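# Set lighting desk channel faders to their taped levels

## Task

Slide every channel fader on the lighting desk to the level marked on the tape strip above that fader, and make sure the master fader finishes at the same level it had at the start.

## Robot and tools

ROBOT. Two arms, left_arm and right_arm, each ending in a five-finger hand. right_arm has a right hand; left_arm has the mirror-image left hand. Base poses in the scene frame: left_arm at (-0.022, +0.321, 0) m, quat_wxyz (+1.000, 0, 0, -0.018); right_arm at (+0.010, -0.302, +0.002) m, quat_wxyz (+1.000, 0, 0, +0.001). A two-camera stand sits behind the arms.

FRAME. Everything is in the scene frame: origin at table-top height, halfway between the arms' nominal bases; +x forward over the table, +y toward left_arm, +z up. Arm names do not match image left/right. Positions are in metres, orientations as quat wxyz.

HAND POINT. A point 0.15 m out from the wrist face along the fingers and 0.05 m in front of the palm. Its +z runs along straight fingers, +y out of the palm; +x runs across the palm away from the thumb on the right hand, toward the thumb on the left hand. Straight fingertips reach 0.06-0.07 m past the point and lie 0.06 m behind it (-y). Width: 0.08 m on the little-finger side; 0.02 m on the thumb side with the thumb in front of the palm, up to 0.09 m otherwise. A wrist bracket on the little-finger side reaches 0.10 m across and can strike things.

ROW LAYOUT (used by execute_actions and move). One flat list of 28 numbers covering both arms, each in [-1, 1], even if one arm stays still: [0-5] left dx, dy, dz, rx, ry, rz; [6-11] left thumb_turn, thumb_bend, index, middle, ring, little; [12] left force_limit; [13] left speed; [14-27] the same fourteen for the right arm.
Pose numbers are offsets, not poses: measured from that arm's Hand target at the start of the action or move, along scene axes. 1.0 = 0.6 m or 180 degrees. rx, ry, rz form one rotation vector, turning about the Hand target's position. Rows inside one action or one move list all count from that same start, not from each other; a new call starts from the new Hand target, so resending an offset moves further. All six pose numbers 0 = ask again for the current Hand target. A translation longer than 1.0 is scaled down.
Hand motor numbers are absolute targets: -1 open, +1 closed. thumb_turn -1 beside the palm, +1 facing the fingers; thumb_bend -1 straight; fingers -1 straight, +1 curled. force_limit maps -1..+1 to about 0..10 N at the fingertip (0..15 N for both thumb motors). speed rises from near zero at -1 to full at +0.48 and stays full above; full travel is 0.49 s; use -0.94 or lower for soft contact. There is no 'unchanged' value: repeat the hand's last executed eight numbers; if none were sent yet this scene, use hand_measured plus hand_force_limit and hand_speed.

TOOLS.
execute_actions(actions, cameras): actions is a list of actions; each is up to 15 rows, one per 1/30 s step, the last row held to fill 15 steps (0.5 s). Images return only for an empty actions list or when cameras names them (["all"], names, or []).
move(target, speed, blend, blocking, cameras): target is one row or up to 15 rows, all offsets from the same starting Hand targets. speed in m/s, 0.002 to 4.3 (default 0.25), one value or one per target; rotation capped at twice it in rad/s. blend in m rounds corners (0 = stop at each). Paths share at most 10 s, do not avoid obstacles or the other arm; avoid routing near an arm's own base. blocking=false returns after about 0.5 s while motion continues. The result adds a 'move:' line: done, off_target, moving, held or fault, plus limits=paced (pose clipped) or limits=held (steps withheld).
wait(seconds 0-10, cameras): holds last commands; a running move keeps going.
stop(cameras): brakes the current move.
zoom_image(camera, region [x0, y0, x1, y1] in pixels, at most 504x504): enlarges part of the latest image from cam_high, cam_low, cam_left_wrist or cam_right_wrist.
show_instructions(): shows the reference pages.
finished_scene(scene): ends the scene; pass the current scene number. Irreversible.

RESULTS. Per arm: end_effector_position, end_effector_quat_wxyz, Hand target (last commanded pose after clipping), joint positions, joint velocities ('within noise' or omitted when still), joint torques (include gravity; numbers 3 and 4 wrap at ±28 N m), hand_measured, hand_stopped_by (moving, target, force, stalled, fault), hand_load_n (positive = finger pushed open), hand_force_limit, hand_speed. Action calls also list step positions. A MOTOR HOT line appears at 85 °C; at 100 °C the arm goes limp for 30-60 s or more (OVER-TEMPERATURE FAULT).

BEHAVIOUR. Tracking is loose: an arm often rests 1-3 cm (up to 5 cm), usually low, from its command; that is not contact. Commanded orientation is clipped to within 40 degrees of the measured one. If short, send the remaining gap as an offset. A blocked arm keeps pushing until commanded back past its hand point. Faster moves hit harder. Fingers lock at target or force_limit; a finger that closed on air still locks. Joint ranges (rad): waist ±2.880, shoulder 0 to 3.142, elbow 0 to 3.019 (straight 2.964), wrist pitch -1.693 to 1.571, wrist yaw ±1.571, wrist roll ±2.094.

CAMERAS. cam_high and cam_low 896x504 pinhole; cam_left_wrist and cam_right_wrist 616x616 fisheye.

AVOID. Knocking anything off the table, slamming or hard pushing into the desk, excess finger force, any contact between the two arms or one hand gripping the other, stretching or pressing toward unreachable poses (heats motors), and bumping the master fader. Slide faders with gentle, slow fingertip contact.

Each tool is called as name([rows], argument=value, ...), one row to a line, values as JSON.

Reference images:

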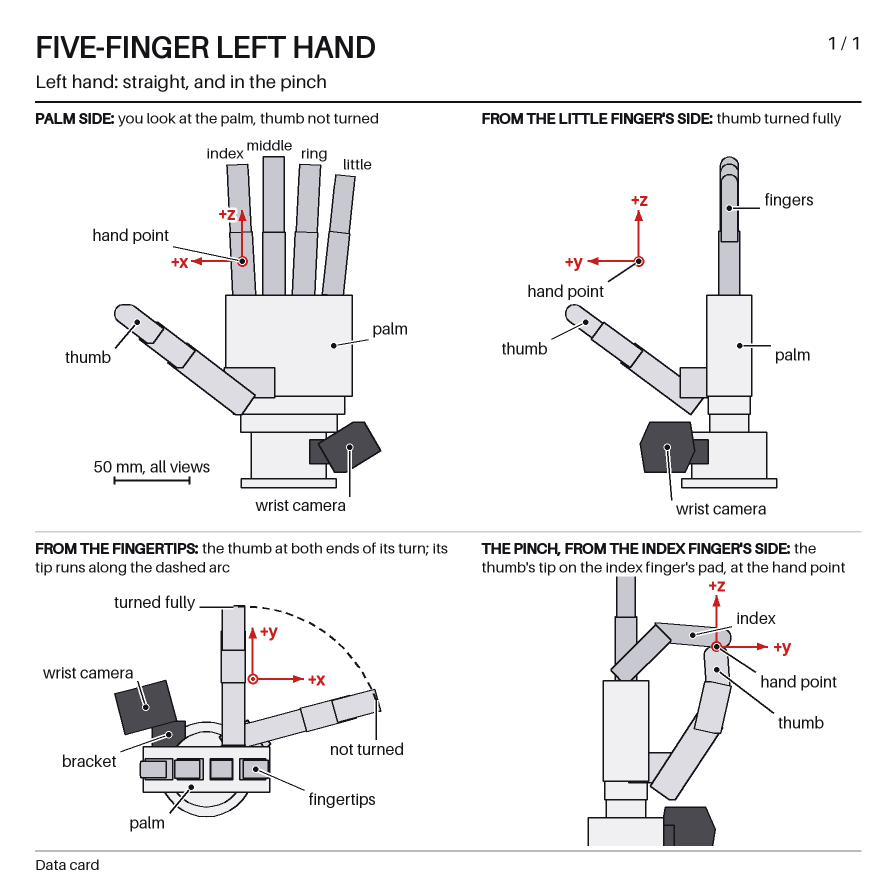

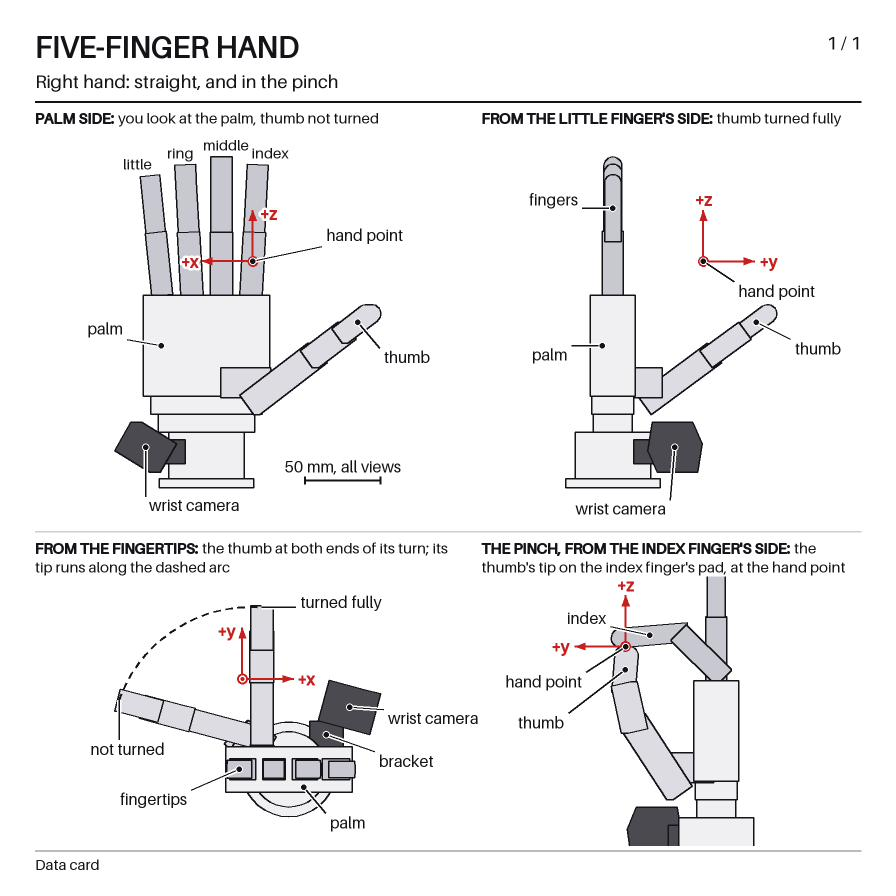

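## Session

execute_actions(actions=[], cameras=["all"])

Scene clock: 0.00 s.
left_arm: end_effector_position=(+0.5390, +0.2265, +0.2122) hand_measured=(-1.000, -1.000, -1.000, -1.000, -1.000, -1.000) hand_load_n=(+0.0, +0.0, +0.0, +0.0, +0.0, +0.0) hand_stopped_by=(target, target, target, target, target, target) hand_force_limit=0.00 hand_speed=-0.80 end_effector_quat_wxyz=(-0.265, +0.906, -0.287, +0.165) | right_arm: end_effector_position=(+0.3478, -0.1384, +0.1545) hand_measured=(-1.000, -1.000, -1.000, -1.000, -1.000, -1.000) hand_load_n=(+0.0, +0.0, +0.0, +0.0, +0.0, +0.0) hand_stopped_by=(target, target, target, target, target, target) hand_force_limit=0.00 hand_speed=-0.80 end_effector_quat_wxyz=(+0.142, +0.895, +0.422, -0.039)
Joint positions: left_arm=[-0.187 1.541 1.424 -1.039 -0.496 -1.074] | right_arm=[0.744 1.493 1.171 -1.412 0.246 -1.686]
Joint velocities: within noise
Joint torques (N m): no reading
Heat: left arm: hottest elbow 31 °C; right arm: hottest wrist pitch 27 °C.
Hand target: left_arm +0.5455, +0.2249, +0.2181; -0.265, +0.905, -0.285, +0.172 | right_arm +0.3537, -0.1330, +0.1629; +0.138, +0.896, +0.421, -0.026

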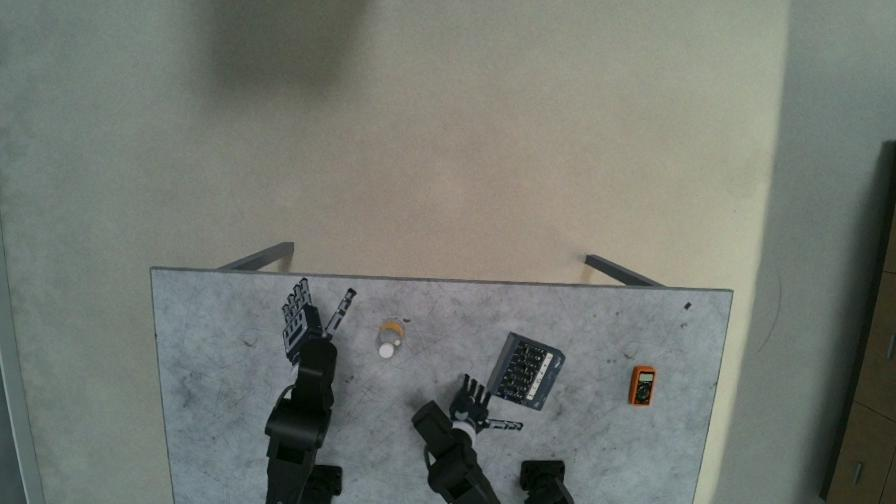

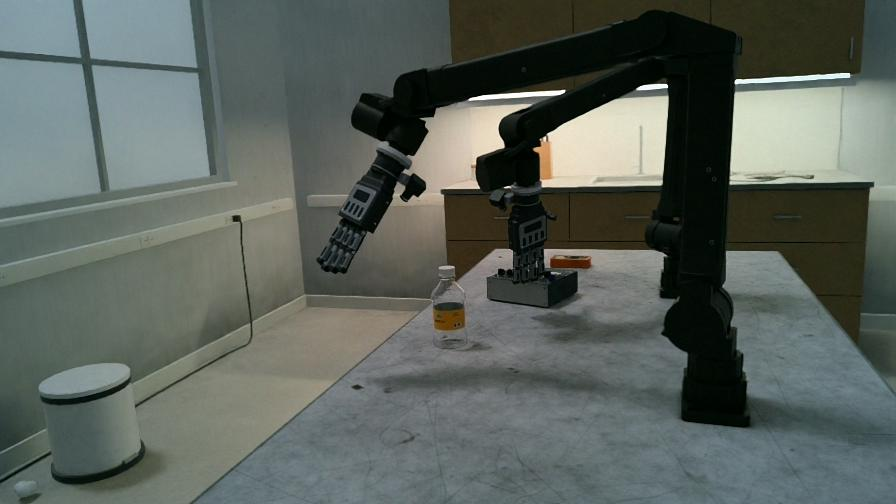

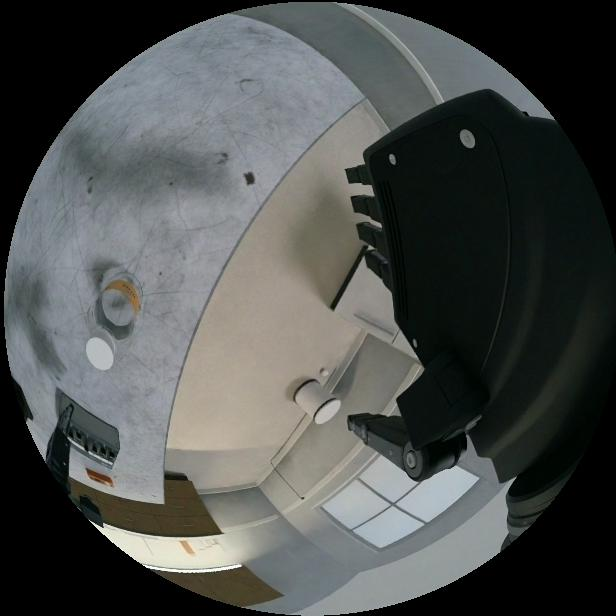

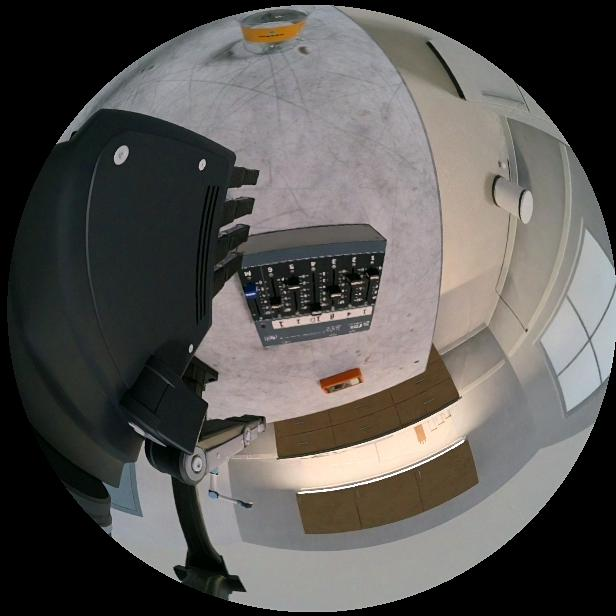

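zoom_image(camera="cam_right_wrist", region=[225, 215, 405, 355])

zoom_image(camera="cam_high", region=[420, 310, 600, 440])

Scaled by 2.800 from the camera's 616x616 image, which has a finer 880x880 frame.

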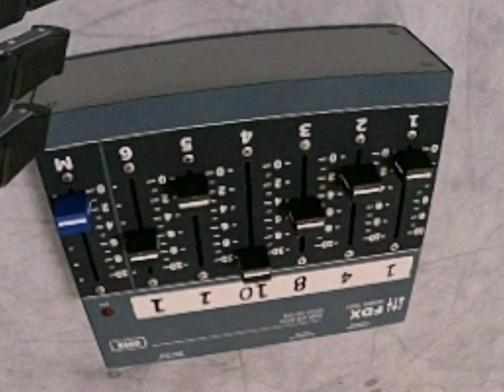

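Scaled by 2.800 from the camera's 896x504 image, which has a finer 1280x720 frame.

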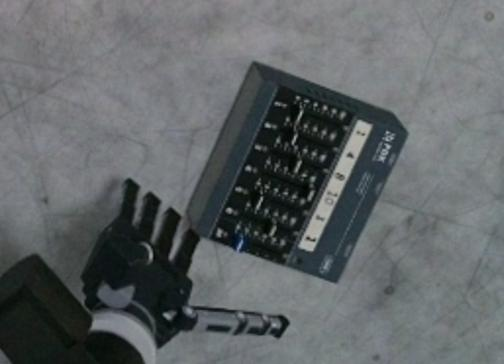

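zoom_image(camera="cam_right_wrist", region=[235, 250, 325, 335])

zoom_image(camera="cam_right_wrist", region=[305, 240, 395, 325])

Scaled by 5.600 from the camera's 616x616 image, which has a finer 880x880 frame.

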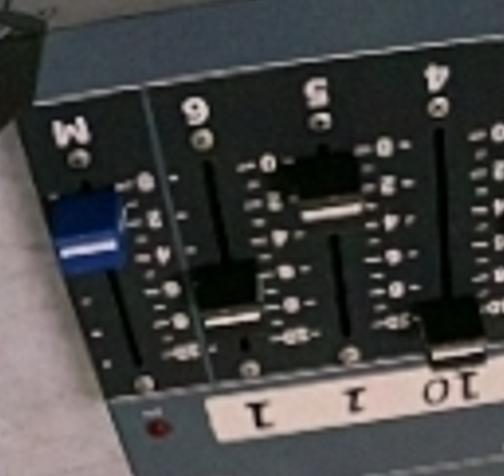

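Scaled by 5.600 from the camera's 616x616 image, which has a finer 880x880 frame.

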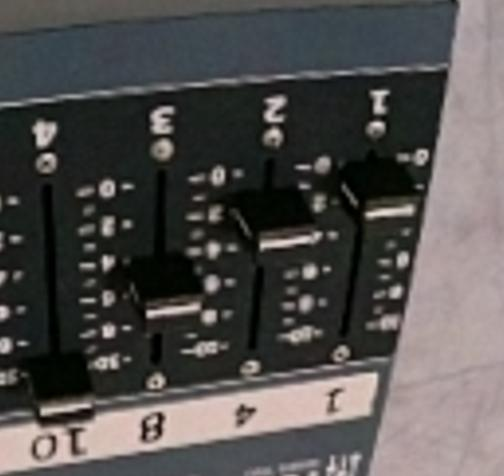

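move([
  [0,0,0,0,0,0,-1,-1,-1,-1,-1,-1,0,-0.8,0,0,0.1,0,0,0,-1,-1,1,1,1,-1,0,0],
  [0,0,0,0,0,0,-1,-1,-1,-1,-1,-1,0,-0.8,-0.173,-0.195,0.1,0.0898,-0.0312,-0.3717,-1,-1,1,1,1,-1,0,0],
], speed=[0.2,0.3], blend=[0.03,0], cameras=["cam_right_wrist","cam_high"])

zoom_image(camera="cam_right_wrist", region=[210, 100, 430, 320])

Scene clock: 9.77 s.
left_arm: end_effector_position=(+0.5390, +0.2265, +0.2122) hand_measured=(-1.000, -1.000, -1.000, -1.000, -1.000, -1.000) hand_load_n=(+0.0, +0.0, +0.0, +0.0, +0.0, +0.0) hand_stopped_by=(target, target, target, target, target, target) hand_force_limit=0.00 hand_speed=-0.80 end_effector_quat_wxyz=(-0.265, +0.906, -0.287, +0.165) | right_arm: end_effector_position=(+0.2490, -0.2499, +0.2228) hand_measured=(-1.000, -1.000, +1.000, +1.000, +1.000, -1.000) hand_load_n=(+0.0, +0.0, +0.0, +0.0, +0.0, +0.0) hand_stopped_by=(target, target, target, target, target, target) hand_force_limit=0.00 hand_speed=0.00 end_effector_quat_wxyz=(+0.006, +0.990, -0.140, -0.009)
Joint positions: left_arm=[-0.187 1.541 1.424 -1.039 -0.496 -1.074] | right_arm=[0.341 1.143 1.103 -1.551 0.002 -0.946]
Joint torques (N m): left_arm=[-1.49 -12.57 10.44 1.1 -0.56 0.02] | right_arm=[-1.61 -5.36 7.46 0.95 -0.15 0.14]
Heat: left arm: hottest elbow 32 °C; right arm: hottest elbow 28 °C.
Hand target: left_arm +0.5455, +0.2249, +0.2181; -0.265, +0.905, -0.285, +0.172 | right_arm +0.2499, -0.2500, +0.2229; -0.001, +0.989, -0.149, +0.000
Off the commanded pose: left_arm 0.009 m, 1 deg | right_arm 0.001 m, 2 deg.
move: done
Images, in order (width x height): cam_high 896x504, cam_right_wrist 616x616.

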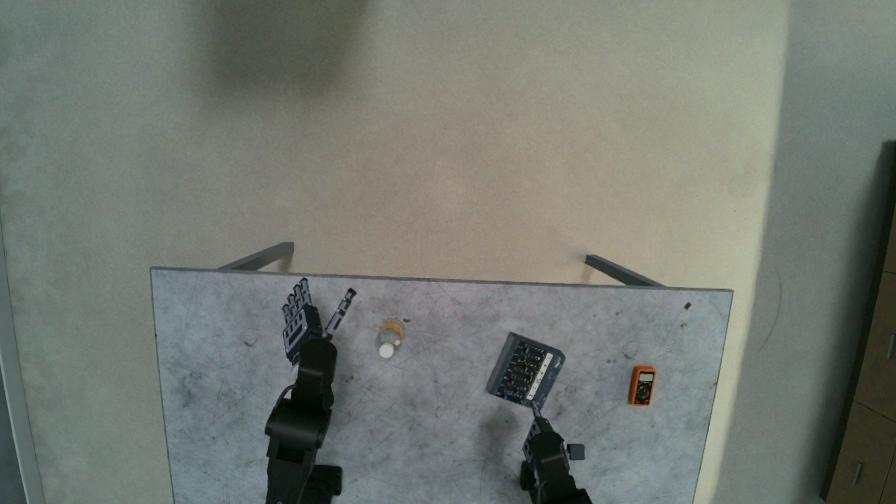

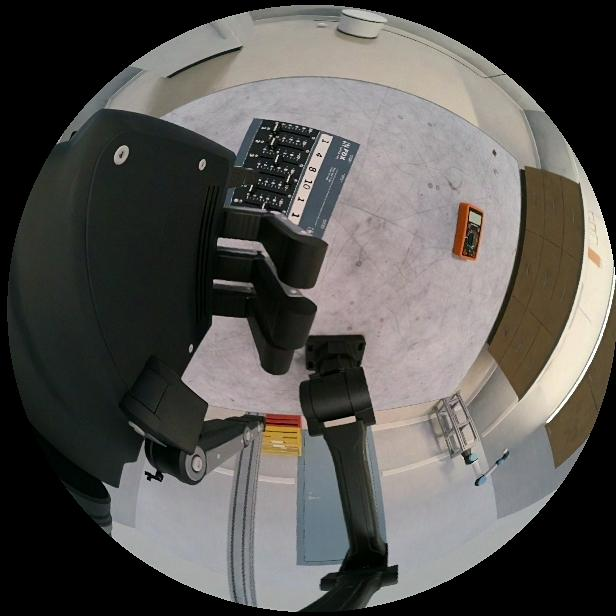

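Scaled by 2.291 from the camera's 616x616 image, which has a finer 880x880 frame.

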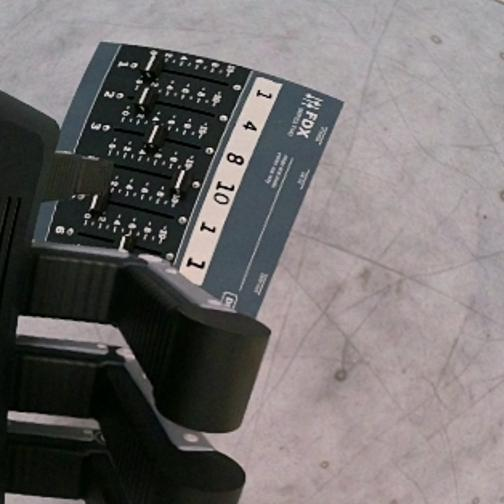

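zoom_image(camera="cam_right_wrist", region=[225, 110, 335, 220])

zoom_image(camera="cam_high", region=[470, 310, 600, 440])

Scaled by 4.582 from the camera's 616x616 image, which has a finer 880x880 frame.

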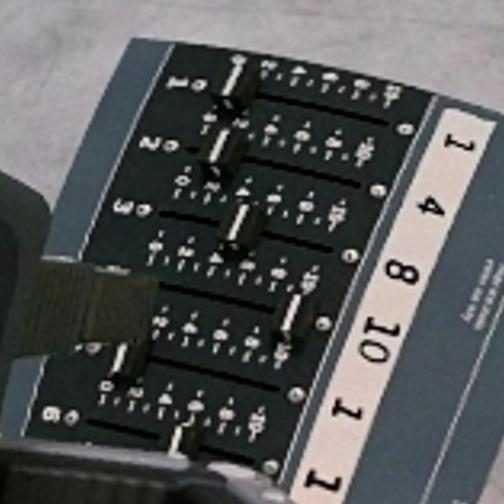

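Scaled by 3.877 from the camera's 896x504 image, which has a finer 1280x720 frame.

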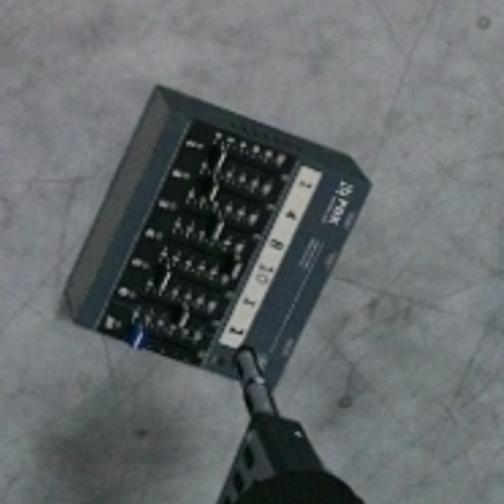

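move(target=[0,0,0,0,0,0,-1,-1,-1,-1,-1,-1,0,-0.8,0.157,0.034,-0.097,0,0,0,-1,-1,1,1,1,-1,0,0], speed=0.2, cameras=["cam_right_wrist"])

zoom_image(camera="cam_right_wrist", region=[225, 110, 355, 240])

Scene clock: 14.37 s.
left_arm: end_effector_position=(+0.5390, +0.2265, +0.2122) hand_measured=(-1.000, -1.000, -1.000, -1.000, -1.000, -1.000) hand_load_n=(-0.5, +0.0, +0.0, +0.0, +0.0, +0.0) hand_stopped_by=(target, target, target, target, target, target) hand_force_limit=0.00 hand_speed=-0.80 end_effector_quat_wxyz=(-0.265, +0.906, -0.287, +0.165) | right_arm: end_effector_position=(+0.3212, -0.2338, +0.1521) hand_measured=(-1.000, -1.000, +1.000, +1.000, +1.000, -1.000) hand_load_n=(+0.0, +0.0, +0.0, +0.0, +0.0, +0.0) hand_stopped_by=(target, target, target, target, target, target) hand_force_limit=0.00 hand_speed=0.00 end_effector_quat_wxyz=(+0.014, +0.988, -0.149, -0.026)
Joint positions: left_arm=[-0.187 1.541 1.424 -1.039 -0.496 -1.074] | right_arm=[0.314 1.399 1.133 -1.363 0.002 -0.955]
Joint torques (N m): left_arm=[-1.38 -12.57 10.44 1.11 -0.56 0.02] | right_arm=[-1.85 -7.18 11.54 0.88 -0.11 -0.1]
Heat: left arm: hottest elbow 33 °C; right arm: hottest elbow 28 °C.
Hand target: left_arm +0.5455, +0.2249, +0.2181; -0.265, +0.905, -0.285, +0.172 | right_arm +0.3441, -0.2296, +0.1647; -0.001, +0.989, -0.149, +0.000
Off the commanded pose: left_arm 0.009 m, 1 deg | right_arm 0.026 m, 3 deg.
move: off_target (right_arm)
Images, in order (width x height): cam_right_wrist 616x616.

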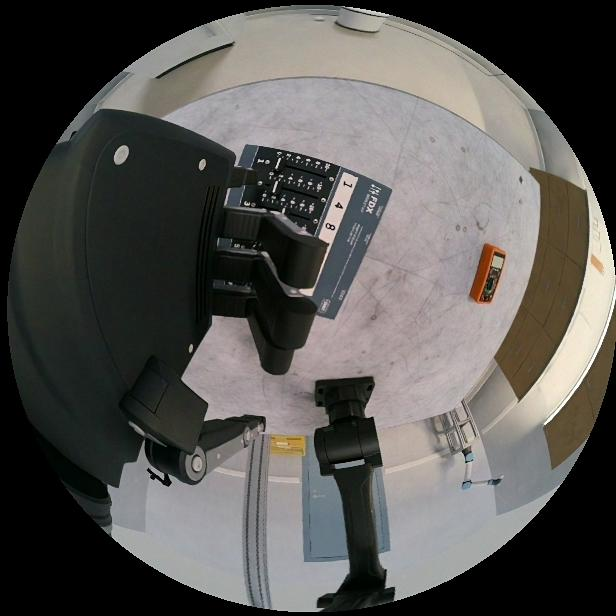

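Scaled by 3.877 from the camera's 616x616 image, which has a finer 880x880 frame.

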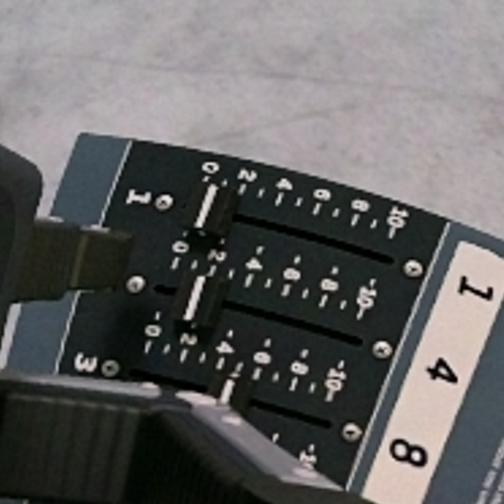

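zoom_image(camera="cam_right_wrist", region=[255, 145, 335, 225])

Scaled by 6.300 from the camera's 616x616 image, which has a finer 880x880 frame.

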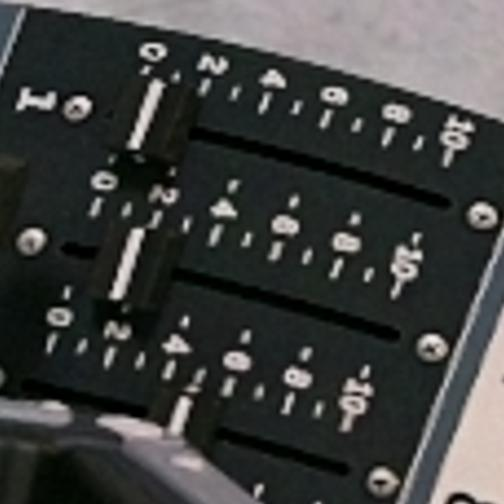

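zoom_image(camera="cam_right_wrist", region=[268, 150, 298, 180])

zoom_image(camera="cam_right_wrist", region=[265, 173, 295, 203])

zoom_image(camera="cam_right_wrist", region=[270, 190, 300, 220])

Scaled by 16.800 from the camera's 616x616 image, which has a finer 880x880 frame.

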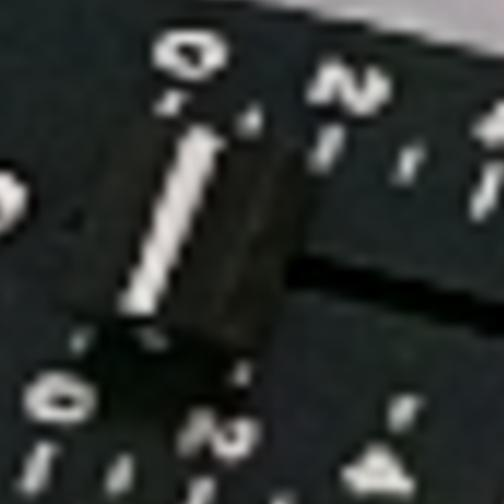

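Scaled by 16.800 from the camera's 616x616 image, which has a finer 880x880 frame.

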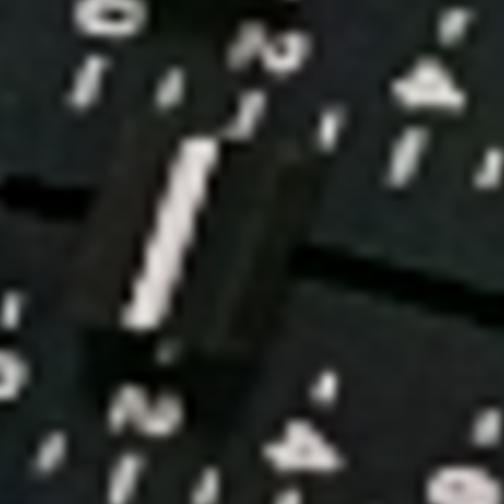

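Scaled by 16.800 from the camera's 616x616 image, which has a finer 880x880 frame.

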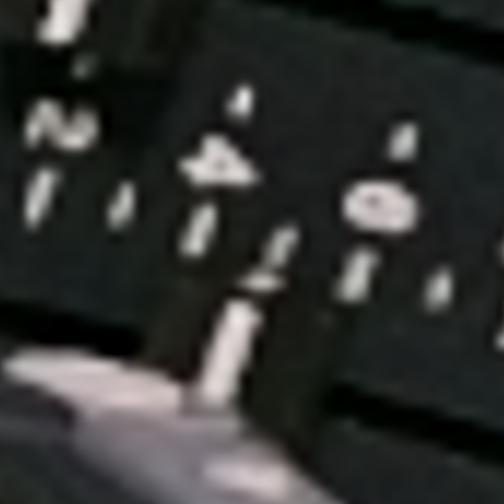

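move(target=[0,0,0,0,0,0,-1,-1,-1,-1,-1,-1,0,-0.8,-0.0302,-0.009,-0.0795,0,0,0,-1,-1,1,1,1,-1,0,0], speed=0.1, cameras=["cam_right_wrist"])

zoom_image(camera="cam_right_wrist", region=[235, 130, 325, 220])

Scene clock: 19.17 s.
left_arm: end_effector_position=(+0.5390, +0.2265, +0.2122) hand_measured=(-1.000, -1.000, -1.000, -1.000, -1.000, -1.000) hand_load_n=(+0.0, +0.0, +0.0, +0.0, +0.0, +0.0) hand_stopped_by=(target, target, target, target, target, target) hand_force_limit=0.00 hand_speed=-0.80 end_effector_quat_wxyz=(-0.265, +0.906, -0.287, +0.165) | right_arm: end_effector_position=(+0.3234, -0.2331, +0.1179) hand_measured=(-1.000, -1.000, +1.000, +1.000, +1.000, -1.000) hand_load_n=(+0.0, +0.0, +0.0, +0.0, +0.0, +0.0) hand_stopped_by=(target, target, target, target, target, target) hand_force_limit=0.00 hand_speed=0.00 end_effector_quat_wxyz=(+0.004, +0.989, -0.149, -0.006)
Joint positions: left_arm=[-0.187 1.541 1.424 -1.039 -0.496 -1.074] | right_arm=[0.314 1.399 1.047 -1.232 0.002 -0.955]
Joint torques (N m): left_arm=[-1.44 -12.69 10.44 1.1 -0.56 0.02] | right_arm=[-1.79 -7.77 7.02 0.95 -0.12 -0.12]
Heat: left arm: hottest elbow 33 °C; right arm: hottest elbow 29 °C.
Hand target: left_arm +0.5455, +0.2249, +0.2181; -0.265, +0.905, -0.285, +0.172 | right_arm +0.3260, -0.2349, +0.1170; -0.001, +0.989, -0.149, +0.000
Off the commanded pose: left_arm 0.009 m, 1 deg | right_arm 0.003 m, 1 deg.
move: done
Images, in order (width x height): cam_right_wrist 616x616.

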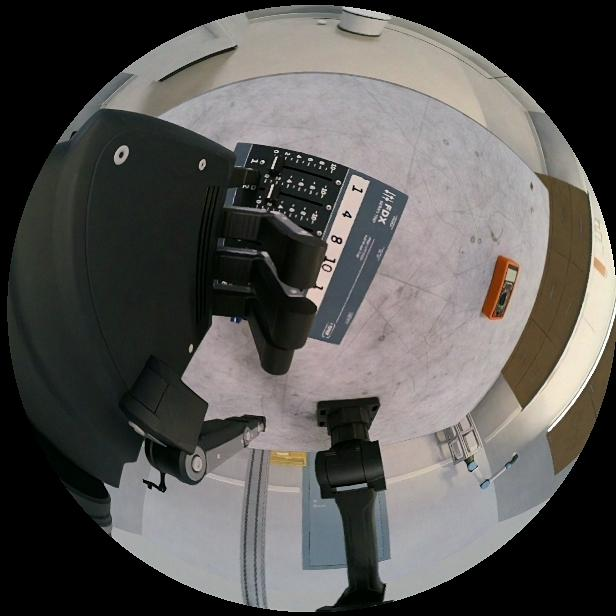

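Scaled by 5.600 from the camera's 616x616 image, which has a finer 880x880 frame.

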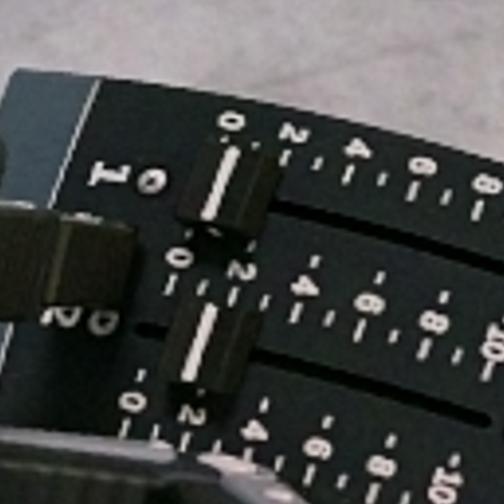

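move([
  [0,0,0,0,0,0,-1,-1,-1,-1,-1,-1,0,-0.8,-0.013,0.0045,0,0,0,0,-1,-1,1,1,1,-1,0,0],
  [0,0,0,0,0,0,-1,-1,-1,-1,-1,-1,0,-0.8,-0.0217,-0.0207,0,0,0,0,-1,-1,1,1,1,-1,0,0],
], speed=0.05, cameras=["cam_right_wrist"])

zoom_image(camera="cam_right_wrist", region=[235, 130, 325, 220])

Scene clock: 21.70 s.
left_arm: end_effector_position=(+0.5390, +0.2265, +0.2122) hand_measured=(-1.000, -1.000, -1.000, -1.000, -1.000, -1.000) hand_load_n=(-0.5, +0.0, +0.0, +0.0, +0.0, +0.0) hand_stopped_by=(target, target, target, target, target, target) hand_force_limit=0.00 hand_speed=-0.80 end_effector_quat_wxyz=(-0.265, +0.906, -0.287, +0.165) | right_arm: end_effector_position=(+0.3123, -0.2432, +0.1158) hand_measured=(-1.000, -1.000, +1.000, +1.000, +1.000, -1.000) hand_load_n=(+0.0, +0.0, +0.0, +0.0, -0.5, +0.0) hand_stopped_by=(target, target, target, target, target, target) hand_force_limit=0.00 hand_speed=0.00 end_effector_quat_wxyz=(+0.003, +0.989, -0.147, -0.007)
Joint positions: left_arm=[-0.187 1.541 1.424 -1.039 -0.496 -1.074] | right_arm=[0.296 1.367 1.01 -1.229 -0.002 -0.978]
Joint torques (N m): left_arm=[-1.49 -12.57 10.43 1.1 -0.56 0.01] | right_arm=[-2.02 -7.94 6.71 0.81 -0.02 -0.12]
Heat: left arm: hottest elbow 33 °C; right arm: hottest elbow 29 °C.
Hand target: left_arm +0.5455, +0.2249, +0.2181; -0.265, +0.905, -0.285, +0.172 | right_arm +0.3129, -0.2474, +0.1170; -0.001, +0.989, -0.149, +0.000
Off the commanded pose: left_arm 0.009 m, 1 deg | right_arm 0.004 m, 1 deg.
move: done
Images, in order (width x height): cam_right_wrist 616x616.

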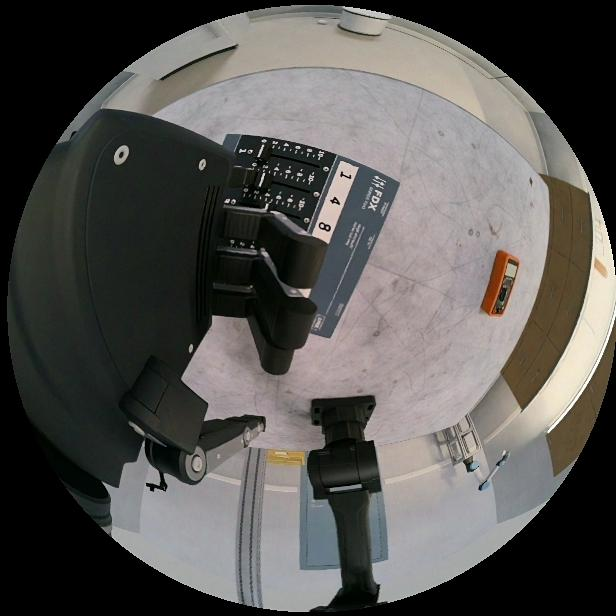

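Scaled by 5.600 from the camera's 616x616 image, which has a finer 880x880 frame.

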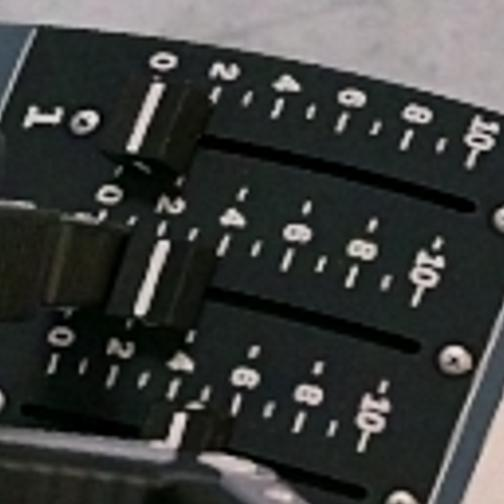

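zoom_image(camera="cam_right_wrist", region=[250, 160, 290, 200])

Scaled by 12.600 from the camera's 616x616 image, which has a finer 880x880 frame.

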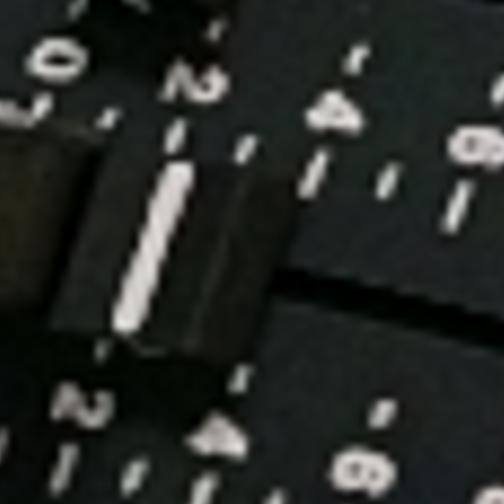

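move(target=[0,0,0,0,0,0,-1,-1,-1,-1,-1,-1,0,-0.8,-0.0031,-0.0091,0,0,0,0,-1,-1,1,1,1,-1,0,0], speed=0.05, cameras=["cam_right_wrist"])

zoom_image(camera="cam_right_wrist", region=[250, 160, 290, 200])

Scene clock: 23.87 s.
left_arm: end_effector_position=(+0.5390, +0.2265, +0.2122) hand_measured=(-1.000, -1.000, -1.000, -1.000, -1.000, -1.000) hand_load_n=(-0.5, +0.0, +0.0, +0.0, +0.0, +0.0) hand_stopped_by=(target, target, target, target, target, target) hand_force_limit=0.00 hand_speed=-0.80 end_effector_quat_wxyz=(-0.265, +0.906, -0.287, +0.165) | right_arm: end_effector_position=(+0.3105, -0.2484, +0.1158) hand_measured=(-1.000, -1.000, +1.000, +1.000, +1.000, -1.000) hand_load_n=(+0.0, +0.0, +0.0, +0.0, +0.0, +0.5) hand_stopped_by=(target, target, target, target, target, target) hand_force_limit=0.00 hand_speed=0.00 end_effector_quat_wxyz=(+0.002, +0.989, -0.147, -0.007)
Joint positions: left_arm=[-0.187 1.541 1.424 -1.039 -0.496 -1.074] | right_arm=[0.284 1.358 1.001 -1.229 -0.002 -0.991]
Joint torques (N m): left_arm=[-1.38 -12.57 10.44 1.09 -0.55 0.02] | right_arm=[-2.14 -7.77 6.74 0.8 0 -0.11]
Heat: left arm: hottest elbow 34 °C; right arm: hottest elbow 29 °C.
Hand target: left_arm +0.5455, +0.2249, +0.2181; -0.265, +0.905, -0.285, +0.172 | right_arm +0.3110, -0.2529, +0.1170; -0.001, +0.989, -0.149, +0.000
Off the commanded pose: left_arm 0.009 m, 1 deg | right_arm 0.005 m, 1 deg.
move: done
Images, in order (width x height): cam_right_wrist 616x616.

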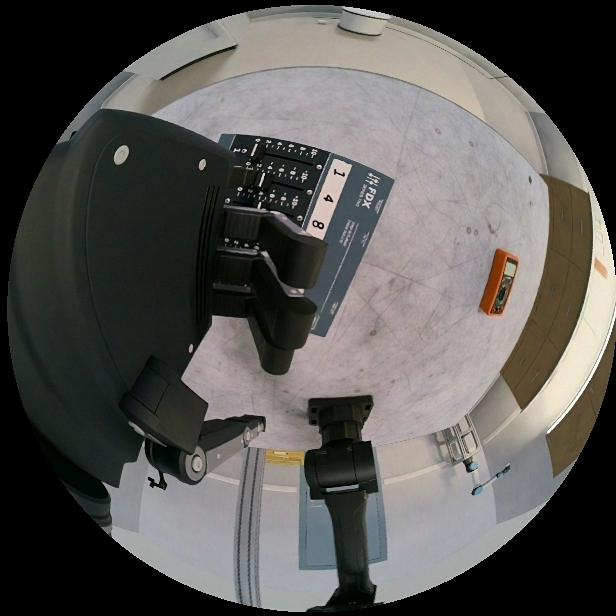

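Scaled by 12.600 from the camera's 616x616 image, which has a finer 880x880 frame.

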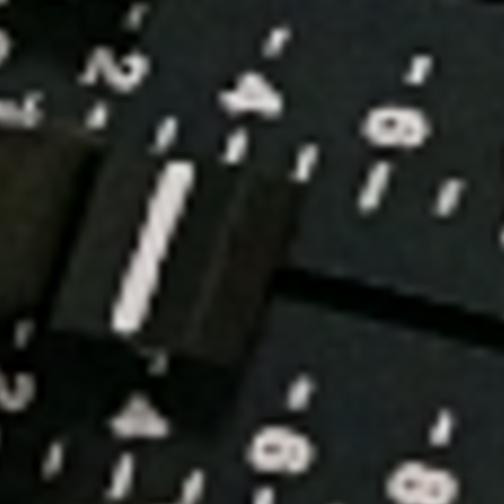

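move(target=[0,0,0,0,0,0,-1,-1,-1,-1,-1,-1,0,-0.8,-0.0006,-0.0018,0,0,0,0,-1,-1,1,1,1,-1,0,0], speed=0.05, cameras=["cam_right_wrist"])

zoom_image(camera="cam_right_wrist", region=[250, 160, 290, 200])

Scene clock: 24.90 s.
left_arm: end_effector_position=(+0.5390, +0.2265, +0.2122) hand_measured=(-1.000, -1.000, -1.000, -1.000, -1.000, -1.000) hand_load_n=(+0.0, +0.0, +0.0, +0.0, +0.0, +0.0) hand_stopped_by=(target, target, target, target, target, target) hand_force_limit=0.00 hand_speed=-0.80 end_effector_quat_wxyz=(-0.265, +0.906, -0.287, +0.165) | right_arm: end_effector_position=(+0.3107, -0.2486, +0.1159) hand_measured=(-1.000, -1.000, +1.000, +1.000, +1.000, -1.000) hand_load_n=(+0.0, +0.0, +0.0, +0.5, +0.0, +0.5) hand_stopped_by=(target, target, target, target, target, target) hand_force_limit=0.00 hand_speed=0.00 end_effector_quat_wxyz=(+0.002, +0.989, -0.146, -0.007)
Joint positions: left_arm=[-0.187 1.541 1.424 -1.039 -0.496 -1.074] | right_arm=[0.283 1.358 1.001 -1.229 -0.003 -0.994]
Joint torques (N m): left_arm=[-1.49 -12.63 10.43 1.1 -0.56 0.02] | right_arm=[-2.26 -8.06 6.58 0.8 0.04 -0.1]
Heat: left arm: hottest elbow 34 °C; right arm: hottest elbow 29 °C.
Hand target: left_arm +0.5455, +0.2249, +0.2181; -0.265, +0.905, -0.285, +0.172 | right_arm +0.3107, -0.2539, +0.1170; -0.001, +0.989, -0.149, +0.000
Off the commanded pose: left_arm 0.009 m, 1 deg | right_arm 0.005 m, 1 deg.
move: done
Images, in order (width x height): cam_right_wrist 616x616.

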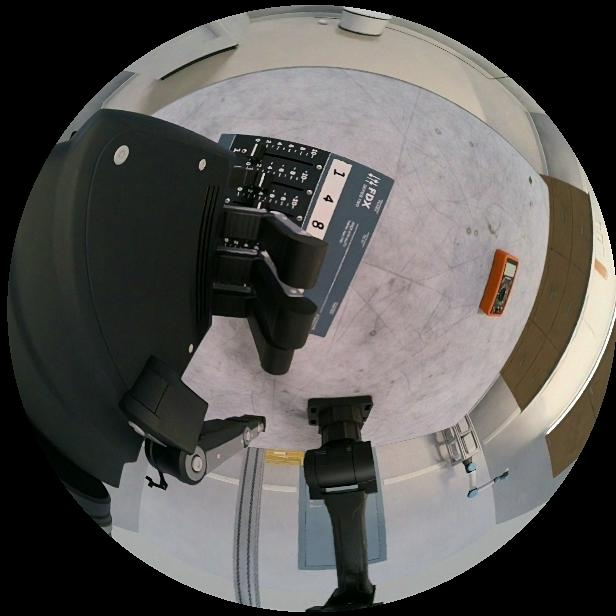

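Scaled by 12.600 from the camera's 616x616 image, which has a finer 880x880 frame.

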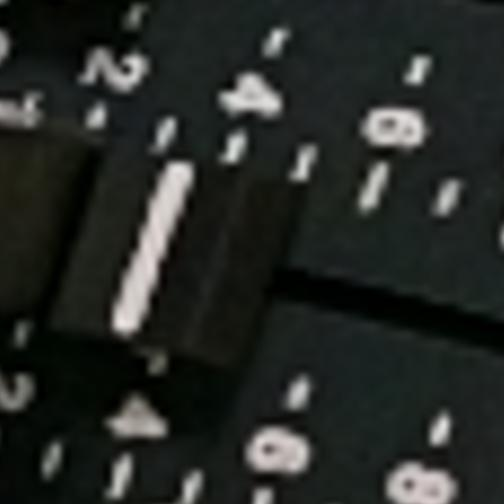

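move(target=[0,0,0,0,0,0,-1,-1,-1,-1,-1,-1,0,-0.8,-0.00065,-0.0019,0,0,0,0,-1,-1,1,1,1,-1,0,0], speed=0.02, cameras=["cam_right_wrist"])

zoom_image(camera="cam_right_wrist", region=[250, 160, 290, 200])

Scene clock: 27.30 s.
left_arm: end_effector_position=(+0.5390, +0.2265, +0.2122) hand_measured=(-1.000, -1.000, -1.000, -1.000, -1.000, -1.000) hand_load_n=(-0.5, +0.0, +0.5, +0.0, +0.0, +0.0) hand_stopped_by=(target, target, target, target, target, target) hand_force_limit=0.00 hand_speed=-0.80 end_effector_quat_wxyz=(-0.265, +0.906, -0.287, +0.165) | right_arm: end_effector_position=(+0.3099, -0.2504, +0.1158) hand_measured=(-1.000, -1.000, +1.000, +1.000, +1.000, -1.000) hand_load_n=(+0.0, +0.0, +0.0, +0.0, +0.0, +0.0) hand_stopped_by=(target, target, target, target, target, target) hand_force_limit=0.00 hand_speed=0.00 end_effector_quat_wxyz=(+0.002, +0.989, -0.146, -0.007)
Joint positions: left_arm=[-0.187 1.541 1.424 -1.039 -0.496 -1.074] | right_arm=[0.279 1.355 0.998 -1.229 -0.003 -0.997]
Joint torques (N m): left_arm=[-1.49 -12.57 10.43 1.09 -0.56 0.02] | right_arm=[-2.14 -7.77 6.71 0.77 0.04 -0.14]
Heat: left arm: hottest elbow 34 °C; right arm: hottest elbow 29 °C.
Hand target: left_arm +0.5455, +0.2249, +0.2181; -0.265, +0.905, -0.285, +0.172 | right_arm +0.3103, -0.2551, +0.1171; -0.001, +0.989, -0.149, +0.000
Off the commanded pose: left_arm 0.009 m, 1 deg | right_arm 0.005 m, 1 deg.
move: done
Images, in order (width x height): cam_right_wrist 616x616.

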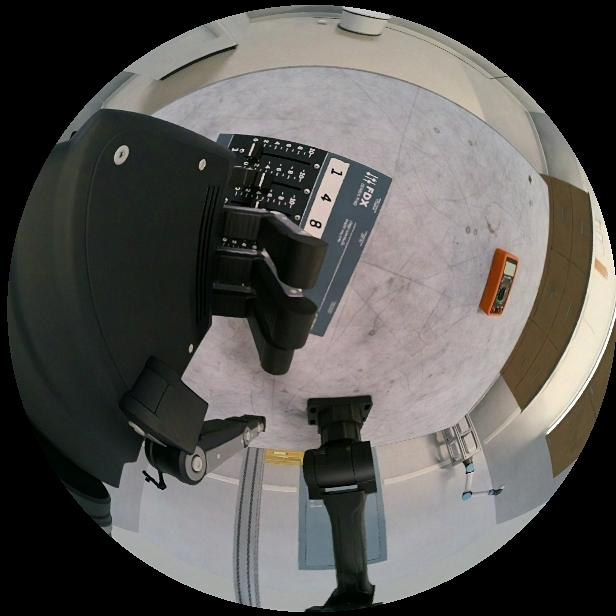

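Scaled by 12.600 from the camera's 616x616 image, which has a finer 880x880 frame.

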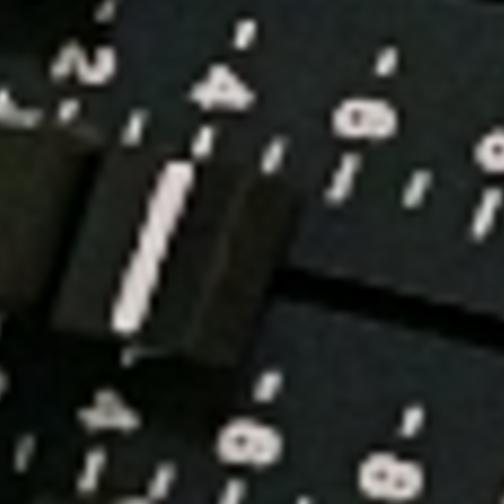

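move([
  [0,0,0,0,0,0,-1,-1,-1,-1,-1,-1,0,-0.8,0.0085,0.0247,0,0,0,0,-1,-1,1,1,1,-1,0,0],
  [0,0,0,0,0,0,-1,-1,-1,-1,-1,-1,0,-0.8,-0.0270,0.0368,0,0,0,0,-1,-1,1,1,1,-1,0,0],
], speed=0.04, blend=0.003, cameras=["cam_right_wrist"])

zoom_image(camera="cam_right_wrist", region=[235, 130, 325, 220])

Scene clock: 29.93 s.
left_arm: end_effector_position=(+0.5390, +0.2265, +0.2122) hand_measured=(-1.000, -1.000, -1.000, -1.000, -1.000, -1.000) hand_load_n=(+0.0, +0.0, +0.0, +0.0, -0.5, +0.0) hand_stopped_by=(target, target, target, target, target, target) hand_force_limit=0.00 hand_speed=-0.80 end_effector_quat_wxyz=(-0.265, +0.906, -0.287, +0.165) | right_arm: end_effector_position=(+0.2958, -0.2356, +0.1156) hand_measured=(-1.000, -1.000, +1.000, +1.000, +1.000, -1.000) hand_load_n=(-0.5, +0.0, +0.0, +0.0, +0.0, +0.5) hand_stopped_by=(target, target, target, target, target, target) hand_force_limit=0.00 hand_speed=0.00 end_effector_quat_wxyz=(+0.002, +0.989, -0.148, -0.007)
Joint positions: left_arm=[-0.187 1.541 1.424 -1.039 -0.496 -1.074] | right_arm=[0.33 1.331 0.975 -1.229 -0.002 -0.942]
Joint torques (N m): left_arm=[-1.44 -12.69 10.43 1.11 -0.55 0.02] | right_arm=[-0.44 -7.47 6.8 0.73 0 0.17]
Heat: left arm: hottest elbow 34 °C; right arm: hottest elbow 29 °C.
Hand target: left_arm +0.5455, +0.2249, +0.2181; -0.265, +0.905, -0.285, +0.172 | right_arm +0.2940, -0.2330, +0.1169; -0.001, +0.989, -0.149, +0.000
Off the commanded pose: left_arm 0.009 m, 1 deg | right_arm 0.003 m, 1 deg.
move: done
Images, in order (width x height): cam_right_wrist 616x616.

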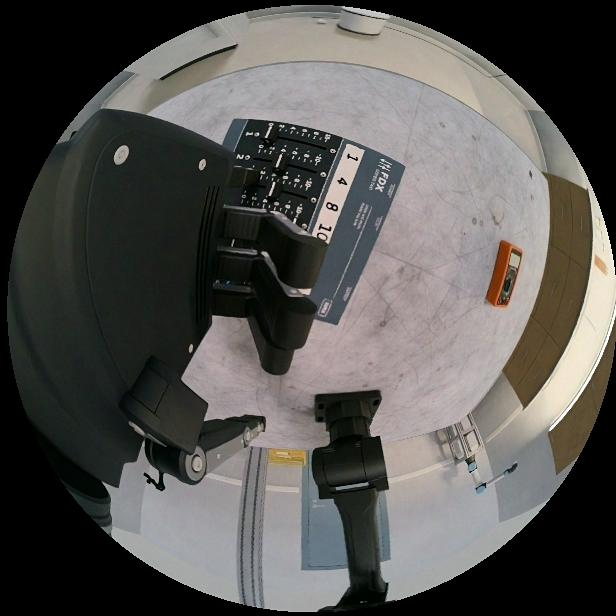

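Scaled by 5.600 from the camera's 616x616 image, which has a finer 880x880 frame.

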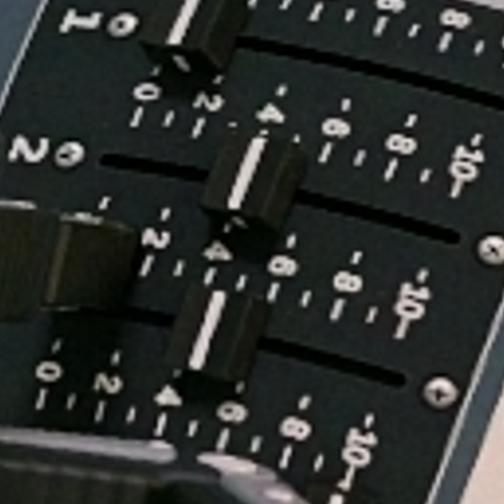

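zoom_image(camera="cam_right_wrist", region=[258, 150, 298, 190])

zoom_image(camera="cam_right_wrist", region=[250, 120, 290, 160])

Scaled by 12.600 from the camera's 616x616 image, which has a finer 880x880 frame.

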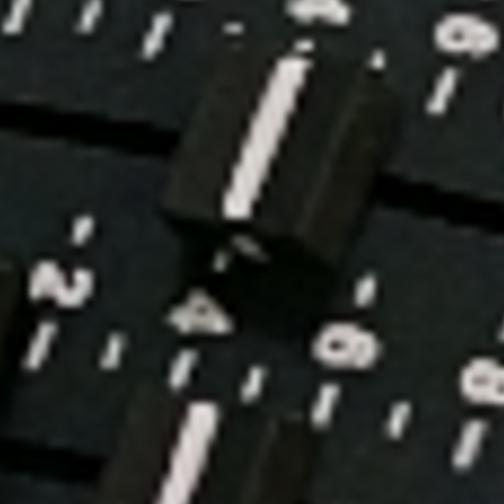

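Scaled by 12.600 from the camera's 616x616 image, which has a finer 880x880 frame.

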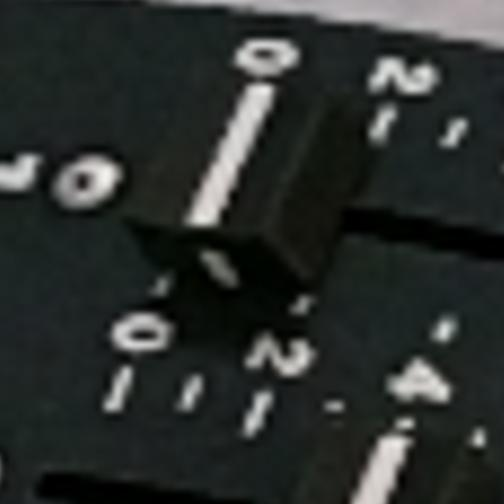

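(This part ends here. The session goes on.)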